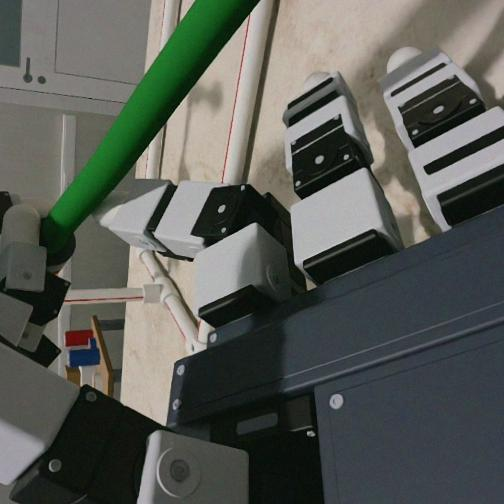

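>>> {"method": "execute_actions", "body": {"actions": [[[0,0,0,0,0,0,0,-0.05,0.3,0,0,0,0,0,0,0,0,0,0,0,0,0,0.4,-0.6,0,0,0,0,0,0,0.41,0.66,0.88,0.8,0,0,0,0,0,0,0,0,0,0,0,0,0.76,-0.6]]], "cameras": ["cam_left_wrist"]}}

Scene clock: 778.70 s.
left_arm: end_effector_position=(+0.3390, -0.2948, +0.1602) hand_goal=(+0.000, +0.712, +0.400, +0.690, +0.000, +0.838, +0.590, +0.790, +0.000, +0.900, +0.580, +0.690, +0.200, +0.680, +0.156, +0.116) hand_measured=(+0.998, +0.744, +0.426, +0.714, -0.004, +0.842, +0.590, +0.794, +0.000, +0.904, +0.580, +0.692, +0.202, +0.680, +0.150, +0.114) hand_current_ma=(+0, +16, +10, +8, +0, +0, +0, +0, +0, +0, +0, +0, +0, +0, -1, +0) hand_state=(overload, blocked, blocked, blocked, goal, goal, goal, goal, goal, goal, goal, goal, goal, goal, goal, goal) hand_current_limit=0.40 hand_speed=-0.60 end_effector_quat_wxyz=(+0.409, +0.784, +0.185, +0.428) | right_arm: end_effector_position=(+0.4152, +0.5367, +0.2175) hand_goal=(+0.000, -0.328, -0.154, +0.442, +0.000, -0.348, -0.208, +0.370, +0.000, -0.338, -0.700, -0.088, -0.744, +0.680, +0.010, +0.108) hand_measured=(-0.002, -0.330, -0.158, +0.438, +0.000, -0.104, -0.130, +0.400, +0.000, -0.330, -0.696, -0.090, -0.722, +0.684, +0.126, +0.164) hand_current_ma=(+0, +0, -1, -1, +0, +484, +137, +28, +0, +3, +1, +0, +17, +1, +416, +130) hand_state=(goal, goal, goal, goal, goal, blocked, blocked, blocked, goal, goal, goal, goal, blocked, goal, blocked, blocked) hand_current_limit=0.76 hand_speed=-0.60 end_effector_quat_wxyz=(-0.546, +0.747, +0.377, -0.037)
Joint positions: left_arm=[-0.745 1.481 0.26 0.911 -0.204 0.512] | right_arm=[0.737 1.933 1.865 -1.075 -1.113 1.641]
Joint torques (N m): left_arm=[0.21 -8.35 8.77 3.1 0.06 0.45] | right_arm=[0.67 -21.77 15.13 1.5 -0.8 -0.23]
Heat: left arm: hottest elbow 46 °C; right arm: hottest elbow 52 °C.
Hand target: left_arm +0.3469, -0.3126, +0.1901; +0.434, +0.762, +0.165, +0.451 | right_arm +0.4216, +0.5501, +0.2438; -0.552, +0.733, +0.397, -0.014
Off the commanded pose: left_arm 0.036 m, 5 deg | right_arm 0.030 m, 4 deg.
Step readings (end_effector_position of left_arm | right_arm):
0: (+0.3395, -0.2940, +0.1603) | (+0.4149, +0.5365, +0.2172)
1: (+0.3395, -0.2940, +0.1603) | (+0.4149, +0.5365, +0.2172)
2: (+0.3395, -0.2940, +0.1603) | (+0.4149, +0.5365, +0.2172)
4: (+0.3394, -0.2943, +0.1603) | (+0.4151, +0.5366, +0.2175)
8: (+0.3390, -0.2947, +0.1602) | (+0.4152, +0.5367, +0.2175)
15: (+0.3390, -0.2947, +0.1602) | (+0.4152, +0.5367, +0.2175)
Images, in order (width x height): cam_left_wrist 504x504.

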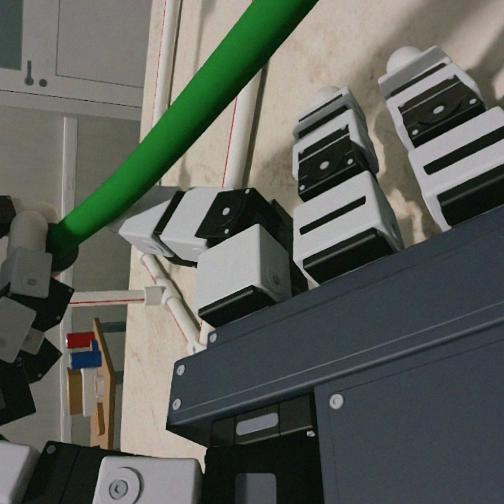

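>>> {"method": "execute_actions", "body": {"actions": [[[0.003,0.021,0.0155,0,0,0,0,-0.05,0.3,0,0,0,0,0,0,0,0,0,0,0,0,0,0.4,-0.6,0,0,0,0,0,0,0.41,0.66,0.88,0.8,0,0,0,0,0,0,0,0,0,0,0,0,0.76,-0.6],[0.006,0.042,0.031,0,0,0,0,-0.05,0.3,0,0,0,0,0,0,0,0,0,0,0,0,0,0.4,-0.6,0,0,0,0,0,0,0.41,0.66,0.88,0.8,0,0,0,0,0,0,0,0,0,0,0,0,0.76,-0.6],[0.009,0.0635,0.0463,0,0,0,0,-0.05,0.3,0,0,0,0,0,0,0,0,0,0,0,0,0,0.4,-0.6,0,0,0,0,0,0,0.41,0.66,0.88,0.8,0,0,0,0,0,0,0,0,0,0,0,0,0.76,-0.6]]], "cameras": ["cam_left_wrist","cam_high"]}}

Scene clock: 780.73 s.
left_arm: end_effector_position=(+0.3569, -0.3176, +0.1776) hand_goal=(+0.000, +0.712, +0.400, +0.690, +0.000, +0.838, +0.590, +0.790, +0.000, +0.900, +0.580, +0.690, +0.200, +0.680, +0.156, +0.116) hand_measured=(+1.000, +0.762, +0.440, +0.708, -0.004, +0.844, +0.590, +0.794, +0.000, +0.904, +0.580, +0.692, +0.202, +0.680, +0.152, +0.114) hand_current_ma=(+0, +39, +24, +5, +0, +0, +0, +0, +0, +0, +0, +0, +0, +0, -1, +0) hand_state=(overload, blocked, blocked, goal, goal, goal, goal, goal, goal, goal, goal, goal, goal, goal, goal, goal) hand_current_limit=0.40 hand_speed=-0.60 end_effector_quat_wxyz=(+0.403, +0.786, +0.186, +0.430) | right_arm: end_effector_position=(+0.4177, +0.5372, +0.2208) hand_goal=(+0.000, -0.328, -0.154, +0.442, +0.000, -0.348, -0.208, +0.370, +0.000, -0.338, -0.700, -0.088, -0.744, +0.680, +0.010, +0.108) hand_measured=(-0.008, -0.356, -0.174, +0.434, +0.028, -0.104, -0.130, +0.400, +0.000, -0.330, -0.696, -0.090, -0.748, +0.682, +0.132, +0.166) hand_current_ma=(-2, -27, -14, -3, +20, +484, +137, +28, +0, +3, +1, +0, -1, +1, +450, +137) hand_state=(goal, blocked, blocked, goal, blocked, blocked, blocked, blocked, goal, goal, goal, goal, goal, goal, blocked, blocked) hand_current_limit=0.76 hand_speed=-0.60 end_effector_quat_wxyz=(-0.546, +0.747, +0.379, -0.033)
Joint positions: left_arm=[-0.766 1.445 0.346 0.78 -0.234 0.51] | right_arm=[0.735 1.933 1.873 -1.075 -1.111 1.64]
Joint torques (N m): left_arm=[-0.56 -9.7 11.78 2.24 0.08 0.4] | right_arm=[0.62 -21.6 14.64 1.44 -0.88 -0.23]
Heat: left arm: hottest elbow 46 °C; right arm: hottest elbow 52 °C.
Hand target: left_arm +0.3676, -0.3450, +0.2180; +0.434, +0.762, +0.165, +0.452 | right_arm +0.4216, +0.5502, +0.2439; -0.552, +0.733, +0.397, -0.014
Off the commanded pose: left_arm 0.050 m, 6 deg | right_arm 0.027 m, 3 deg.
Step readings (end_effector_position of left_arm | right_arm):
0: (+0.3390, -0.2948, +0.1602) | (+0.4152, +0.5367, +0.2175)
1: (+0.3391, -0.2949, +0.1603) | (+0.4152, +0.5367, +0.2175)
2: (+0.3394, -0.2951, +0.1607) | (+0.4152, +0.5367, +0.2175)
4: (+0.3427, -0.2985, +0.1616) | (+0.4152, +0.5367, +0.2175)
8: (+0.3503, -0.3115, +0.1724) | (+0.4163, +0.5367, +0.2184)
15: (+0.3564, -0.3170, +0.1774) | (+0.4177, +0.5372, +0.2208)
Images, in order (width x height): cam_high 504x504, cam_left_wrist 504x504.

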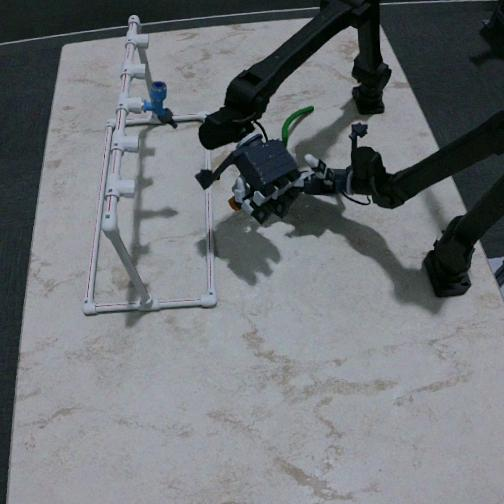

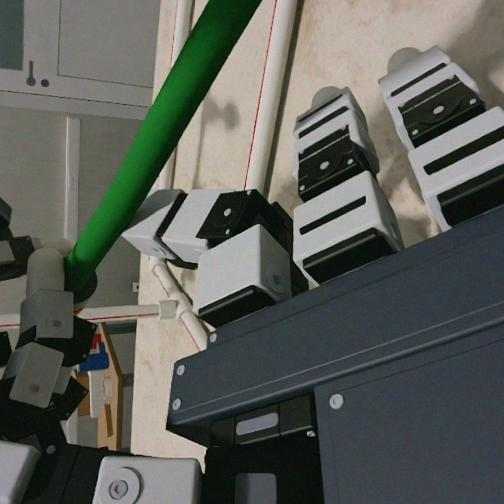

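>>> {"method": "execute_actions", "body": {"actions": [[[0,0.011,0,0,0,-0.037,0,-0.05,0.3,0,0,0,0,0,0,0,0,0,0,0,0,0,0.4,-0.6,0,0,0,0,0,0,0.41,0.66,0.88,0.8,0,0,0,0,0,0,0,0,0,0,0,0,0.76,-0.6],[0,0.022,0,0,0,-0.073,0,-0.05,0.3,0,0,0,0,0,0,0,0,0,0,0,0,0,0.4,-0.6,0,0,0,0,0,0,0.41,0.66,0.88,0.8,0,0,0,0,0,0,0,0,0,0,0,0,0.76,-0.6],[0,0.033,0,0,0,-0.11,0,-0.05,0.3,0,0,0,0,0,0,0,0,0,0,0,0,0,0.4,-0.6,0,0,0,0,0,0,0.41,0.66,0.88,0.8,0,0,0,0,0,0,0,0,0,0,0,0,0.76,-0.6]]], "cameras": ["cam_left_wrist","cam_high"]}}

Scene clock: 782.97 s.
left_arm: end_effector_position=(+0.3579, -0.3335, +0.1953) hand_goal=(+0.000, +0.712, +0.400, +0.690, +0.000, +0.838, +0.590, +0.790, +0.000, +0.900, +0.580, +0.690, +0.200, +0.680, +0.156, +0.116) hand_measured=(+1.000, +0.762, +0.440, +0.706, -0.004, +0.844, +0.590, +0.794, +0.000, +0.906, +0.580, +0.692, +0.204, +0.680, +0.152, +0.114) hand_current_ma=(+0, +39, +24, +4, +0, +1, +0, +0, +0, +0, +0, +0, +0, +0, -1, +0) hand_state=(overload, blocked, blocked, goal, goal, goal, goal, goal, goal, goal, goal, goal, goal, goal, goal, goal) hand_current_limit=0.40 hand_speed=-0.60 end_effector_quat_wxyz=(+0.472, +0.744, +0.305, +0.362) | right_arm: end_effector_position=(+0.4178, +0.5372, +0.2208) hand_goal=(+0.000, -0.328, -0.154, +0.442, +0.000, -0.348, -0.208, +0.370, +0.000, -0.338, -0.700, -0.088, -0.744, +0.680, +0.010, +0.108) hand_measured=(+0.000, -0.346, -0.170, +0.434, +0.032, -0.104, -0.130, +0.400, +0.000, -0.330, -0.696, -0.090, -0.746, +0.682, +0.132, +0.166) hand_current_ma=(+0, -13, -8, -3, +23, +484, +137, +28, +0, +3, +1, +0, +0, +0, +451, +138) hand_state=(goal, goal, goal, goal, blocked, blocked, blocked, blocked, goal, goal, goal, goal, goal, goal, blocked, blocked) hand_current_limit=0.76 hand_speed=-0.60 end_effector_quat_wxyz=(-0.546, +0.747, +0.379, -0.033)
Joint positions: left_arm=[-0.887 1.445 0.404 0.725 -0.343 0.156] | right_arm=[0.735 1.933 1.873 -1.075 -1.111 1.639]
Joint torques (N m): left_arm=[-0.44 -10.75 11.37 1.96 -0.12 0.19] | right_arm=[0.73 -21.83 14.69 1.42 -0.88 -0.22]
Heat: left arm: hottest elbow 46 °C; right arm: hottest elbow 52 °C.
Hand target: left_arm +0.3649, -0.3562, +0.2339; +0.505, +0.722, +0.294, +0.370 | right_arm +0.4216, +0.5502, +0.2439; -0.552, +0.733, +0.397, -0.014
Off the commanded pose: left_arm 0.045 m, 5 deg | right_arm 0.027 m, 3 deg.
Step readings (end_effector_position of left_arm | right_arm):
0: (+0.3569, -0.3176, +0.1775) | (+0.4177, +0.5372, +0.2208)
1: (+0.3570, -0.3174, +0.1775) | (+0.4177, +0.5372, +0.2208)
2: (+0.3574, -0.3170, +0.1776) | (+0.4178, +0.5372, +0.2208)
4: (+0.3576, -0.3182, +0.1799) | (+0.4178, +0.5372, +0.2208)
8: (+0.3537, -0.3300, +0.1892) | (+0.4178, +0.5372, +0.2208)
15: (+0.3557, -0.3345, +0.1949) | (+0.4178, +0.5372, +0.2208)
Images, in order (width x height): cam_high 504x504, cam_left_wrist 504x504.

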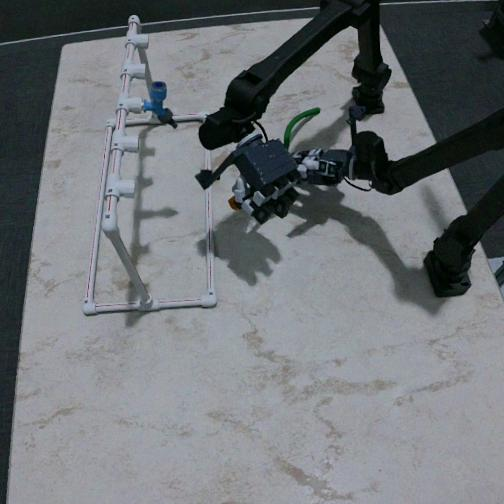

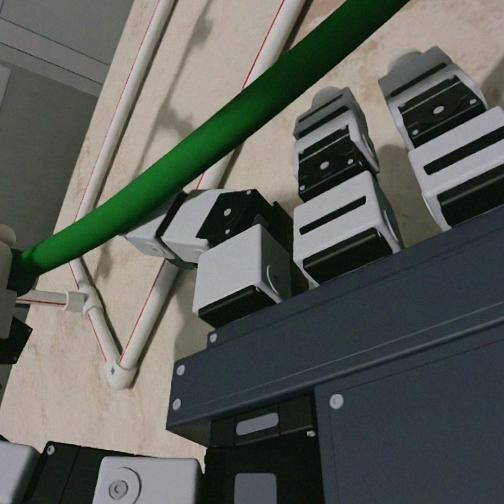

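>>> {"method": "execute_actions", "body": {"actions": [[[0,0,0,0,0,0,0,-0.12,0.45,0,0,0,0,0,0,0,0,0,0,0,0,0,0.4,-0.6,0,0,0,0,0,0,0.41,0.66,0.88,0.8,0,0,0,0,0,0,0,0,0,0,0,0,0.76,-0.6]],[[0,0.011,0.022,0,0,0,0,-0.12,0.45,0,0,0,0,0,0,0,0,0,0,0,0,0,0.4,-0.6,0,0,0,0,0,0,0.41,0.66,0.88,0.8,0,0,0,0,0,0,0,0,0,0,0,0,0.76,-0.6],[0,0.022,0.045,0,0,0,0,-0.12,0.45,0,0,0,0,0,0,0,0,0,0,0,0,0,0.4,-0.6,0,0,0,0,0,0,0.41,0.66,0.88,0.8,0,0,0,0,0,0,0,0,0,0,0,0,0.76,-0.6],[0,0.033,0.067,0,0,0,0,-0.12,0.45,0,0,0,0,0,0,0,0,0,0,0,0,0,0.4,-0.6,0,0,0,0,0,0,0.41,0.66,0.88,0.8,0,0,0,0,0,0,0,0,0,0,0,0,0.76,-0.6]]], "cameras": ["cam_left_wrist","cam_high"]}}

Scene clock: 786.77 s.
left_arm: end_effector_position=(+0.3865, -0.3598, +0.2068) hand_goal=(+0.000, +0.754, +0.296, +0.676, +0.000, +0.960, +0.604, +0.836, +0.000, +1.000, +0.580, +0.676, -0.054, +0.680, +0.118, +0.078) hand_measured=(+1.000, +0.798, +0.364, +0.696, -0.004, +0.966, +0.604, +0.834, +0.000, +1.000, +0.580, +0.678, -0.044, +0.680, +0.118, +0.080) hand_current_ma=(+0, +30, +65, +5, +0, +1, +0, +0, +0, +0, +0, +0, +1, +0, +0, +0) hand_state=(overload, blocked, blocked, goal, goal, goal, goal, goal, goal, goal, goal, goal, goal, goal, goal, goal) hand_current_limit=0.40 hand_speed=-0.60 end_effector_quat_wxyz=(+0.477, +0.741, +0.310, +0.357) | right_arm: end_effector_position=(+0.4181, +0.5371, +0.2207) hand_goal=(+0.000, -0.328, -0.154, +0.442, +0.000, -0.348, -0.208, +0.370, +0.000, -0.338, -0.700, -0.088, -0.744, +0.680, +0.010, +0.108) hand_measured=(-0.002, -0.346, -0.174, +0.430, +0.052, -0.104, -0.130, +0.400, +0.000, -0.330, -0.696, -0.090, -0.794, +0.680, +0.154, +0.168) hand_current_ma=(+0, -12, -14, -5, +54, +484, +137, +28, +0, +3, +1, +0, -65, +0, +484, +148) hand_state=(goal, goal, blocked, goal, blocked, blocked, blocked, blocked, goal, goal, goal, goal, blocked, goal, blocked, blocked) hand_current_limit=0.76 hand_speed=-0.60 end_effector_quat_wxyz=(-0.546, +0.747, +0.379, -0.032)
Joint positions: left_arm=[-0.873 1.495 0.514 0.669 -0.325 0.143] | right_arm=[0.735 1.933 1.873 -1.075 -1.111 1.639]
Joint torques (N m): left_arm=[0.62 -10.64 12.46 2.19 0.11 0.45] | right_arm=[0.91 -21.42 14.61 1.46 -0.89 -0.22]
Heat: left arm: hottest elbow 47 °C; right arm: hottest elbow 52 °C.
Hand target: left_arm +0.3993, -0.3831, +0.2443; +0.505, +0.722, +0.294, +0.370 | right_arm +0.4217, +0.5501, +0.2439; -0.552, +0.733, +0.397, -0.014
Off the commanded pose: left_arm 0.046 m, 5 deg | right_arm 0.027 m, 3 deg.
Step readings (end_effector_position of left_arm | right_arm):
0: (+0.3579, -0.3335, +0.1953) | (+0.4178, +0.5372, +0.2208)
1: (+0.3579, -0.3335, +0.1953) | (+0.4178, +0.5372, +0.2208)
2: (+0.3581, -0.3333, +0.1955) | (+0.4178, +0.5372, +0.2208)
4: (+0.3585, -0.3327, +0.1953) | (+0.4178, +0.5372, +0.2208)
8: (+0.3587, -0.3324, +0.1949) | (+0.4178, +0.5372, +0.2208)
15: (+0.3587, -0.3323, +0.1949) | (+0.4178, +0.5372, +0.2208)
16: (+0.3588, -0.3324, +0.1951) | (+0.4178, +0.5372, +0.2208)
17: (+0.3591, -0.3328, +0.1950) | (+0.4178, +0.5372, +0.2208)
19: (+0.3615, -0.3364, +0.1964) | (+0.4178, +0.5372, +0.2208)
23: (+0.3744, -0.3483, +0.2045) | (+0.4180, +0.5370, +0.2207)
30: (+0.3852, -0.3580, +0.2074) | (+0.4180, +0.5370, +0.2207)
Images, in order (width x height): cam_high 504x504, cam_left_wrist 504x504.

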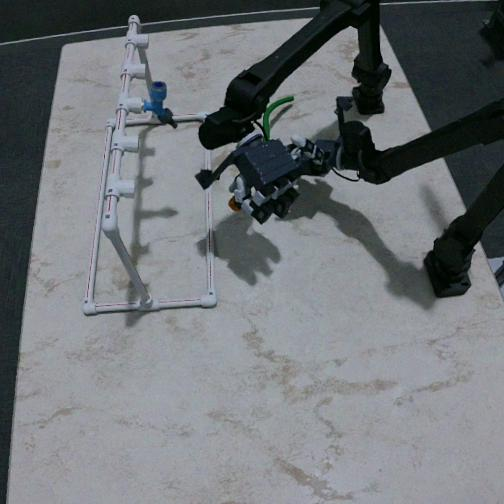

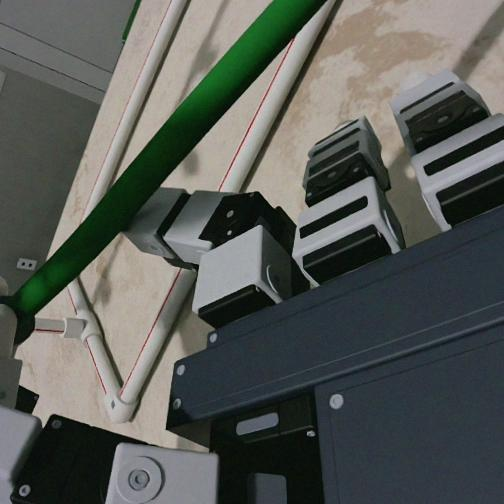

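>>> {"method": "execute_actions", "body": {"actions": [[[0,0.008,0,0,0.032,0,0,-0.12,0.45,0,0,0,0,0,0,0,0,0,0,0,0,0,0.4,-0.6,0,0,0,0,0,0,0.41,0.66,0.88,0.8,0,0,0,0,0,0,0,0,0,0,0,0,0.76,-0.6],[0,0.016,0,0,0.064,0,0,-0.12,0.45,0,0,0,0,0,0,0,0,0,0,0,0,0,0.4,-0.6,0,0,0,0,0,0,0.41,0.66,0.88,0.8,0,0,0,0,0,0,0,0,0,0,0,0,0.76,-0.6],[0,0.024,0,0,0.096,0,0,-0.12,0.45,0,0,0,0,0,0,0,0,0,0,0,0,0,0.4,-0.6,0,0,0,0,0,0,0.41,0.66,0.88,0.8,0,0,0,0,0,0,0,0,0,0,0,0,0.76,-0.6],[0,0.033,0,0,0.128,0,0,-0.12,0.45,0,0,0,0,0,0,0,0,0,0,0,0,0,0.4,-0.6,0,0,0,0,0,0,0.41,0.66,0.88,0.8,0,0,0,0,0,0,0,0,0,0,0,0,0.76,-0.6]]], "cameras": ["cam_left_wrist","cam_high"]}}

Scene clock: 789.77 s.
left_arm: end_effector_position=(+0.3937, -0.3612, +0.2210) hand_goal=(+0.000, +0.754, +0.296, +0.676, +0.000, +0.960, +0.604, +0.836, +0.000, +1.000, +0.580, +0.676, -0.054, +0.680, +0.118, +0.078) hand_measured=(+0.576, +0.830, +0.356, +0.690, -0.004, +0.966, +0.604, +0.834, +0.000, +1.000, +0.580, +0.678, -0.046, +0.680, +0.118, +0.080) hand_current_ma=(+0, +91, +52, +3, +0, +1, +0, +0, +0, +0, +0, +0, +1, +0, +0, +0) hand_state=(overload, blocked, blocked, goal, goal, goal, goal, goal, goal, goal, goal, goal, goal, goal, goal, goal) hand_current_limit=0.40 hand_speed=-0.60 end_effector_quat_wxyz=(+0.399, +0.658, +0.399, +0.499) | right_arm: end_effector_position=(+0.4192, +0.5400, +0.2275) hand_goal=(+0.000, -0.328, -0.154, +0.442, +0.000, -0.348, -0.208, +0.370, +0.000, -0.338, -0.700, -0.088, -0.744, +0.680, +0.010, +0.108) hand_measured=(-0.014, -0.348, -0.186, +0.424, +0.068, -0.104, -0.130, +0.400, +0.000, -0.330, -0.696, -0.090, -0.798, +0.678, +0.154, +0.168) hand_current_ma=(-6, -15, -30, -11, +86, +484, +137, +28, +0, +3, +1, +0, -78, +0, +484, +148) hand_state=(goal, goal, blocked, goal, blocked, blocked, blocked, blocked, goal, goal, goal, goal, blocked, goal, blocked, blocked) hand_current_limit=0.76 hand_speed=-0.60 end_effector_quat_wxyz=(-0.548, +0.742, +0.384, -0.027)
Joint positions: left_arm=[-1.003 1.618 0.635 0.699 -0.854 0.133] | right_arm=[0.736 1.932 1.885 -1.075 -1.114 1.635]
Joint torques (N m): left_arm=[-0.32 -12.51 12.33 2.93 -0.2 0.62] | right_arm=[0.56 -22.24 13.85 1.46 -0.77 -0.18]
Motor temperatures (°C): left_arm=[37 36 47 36 29 32] | right_arm=[35 41 53 32 35 29]
Heat: left arm: hottest elbow 47 °C; right arm: hottest elbow 53 °C.
Hand target: left_arm +0.4003, -0.3893, +0.2628; +0.436, +0.634, +0.389, +0.507 | right_arm +0.4216, +0.5501, +0.2436; -0.552, +0.733, +0.397, -0.014
Off the commanded pose: left_arm 0.051 m, 5 deg | right_arm 0.019 m, 2 deg.
Step readings (end_effector_position of left_arm | right_arm):
0: (+0.3864, -0.3600, +0.2068) | (+0.4181, +0.5371, +0.2207)
1: (+0.3869, -0.3592, +0.2067) | (+0.4181, +0.5371, +0.2207)
2: (+0.3882, -0.3571, +0.2072) | (+0.4182, +0.5373, +0.2210)
4: (+0.3899, -0.3523, +0.2086) | (+0.4187, +0.5388, +0.2235)
8: (+0.3877, -0.3546, +0.2142) | (+0.4192, +0.5402, +0.2276)
15: (+0.3924, -0.3613, +0.2179) | (+0.4192, +0.5401, +0.2276)
Images, in order (width x height): cam_high 504x504, cam_left_wrist 504x504.

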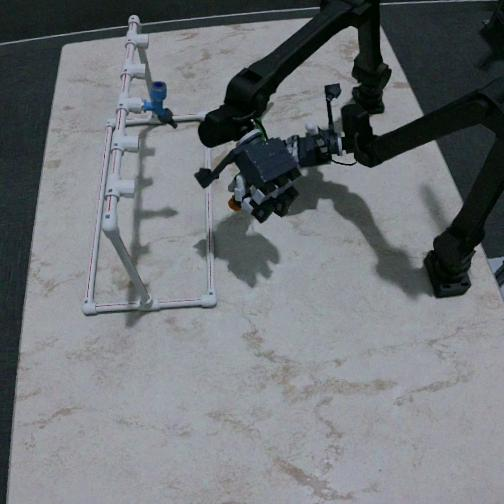

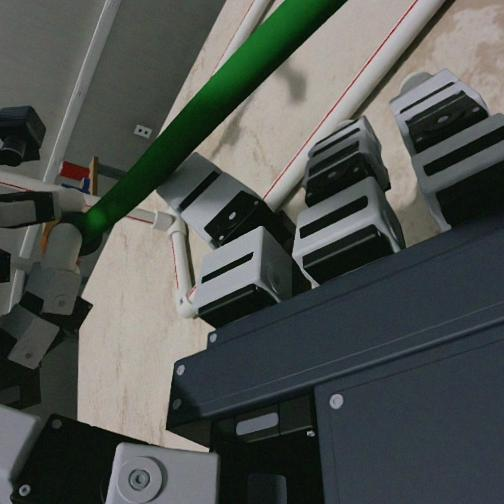

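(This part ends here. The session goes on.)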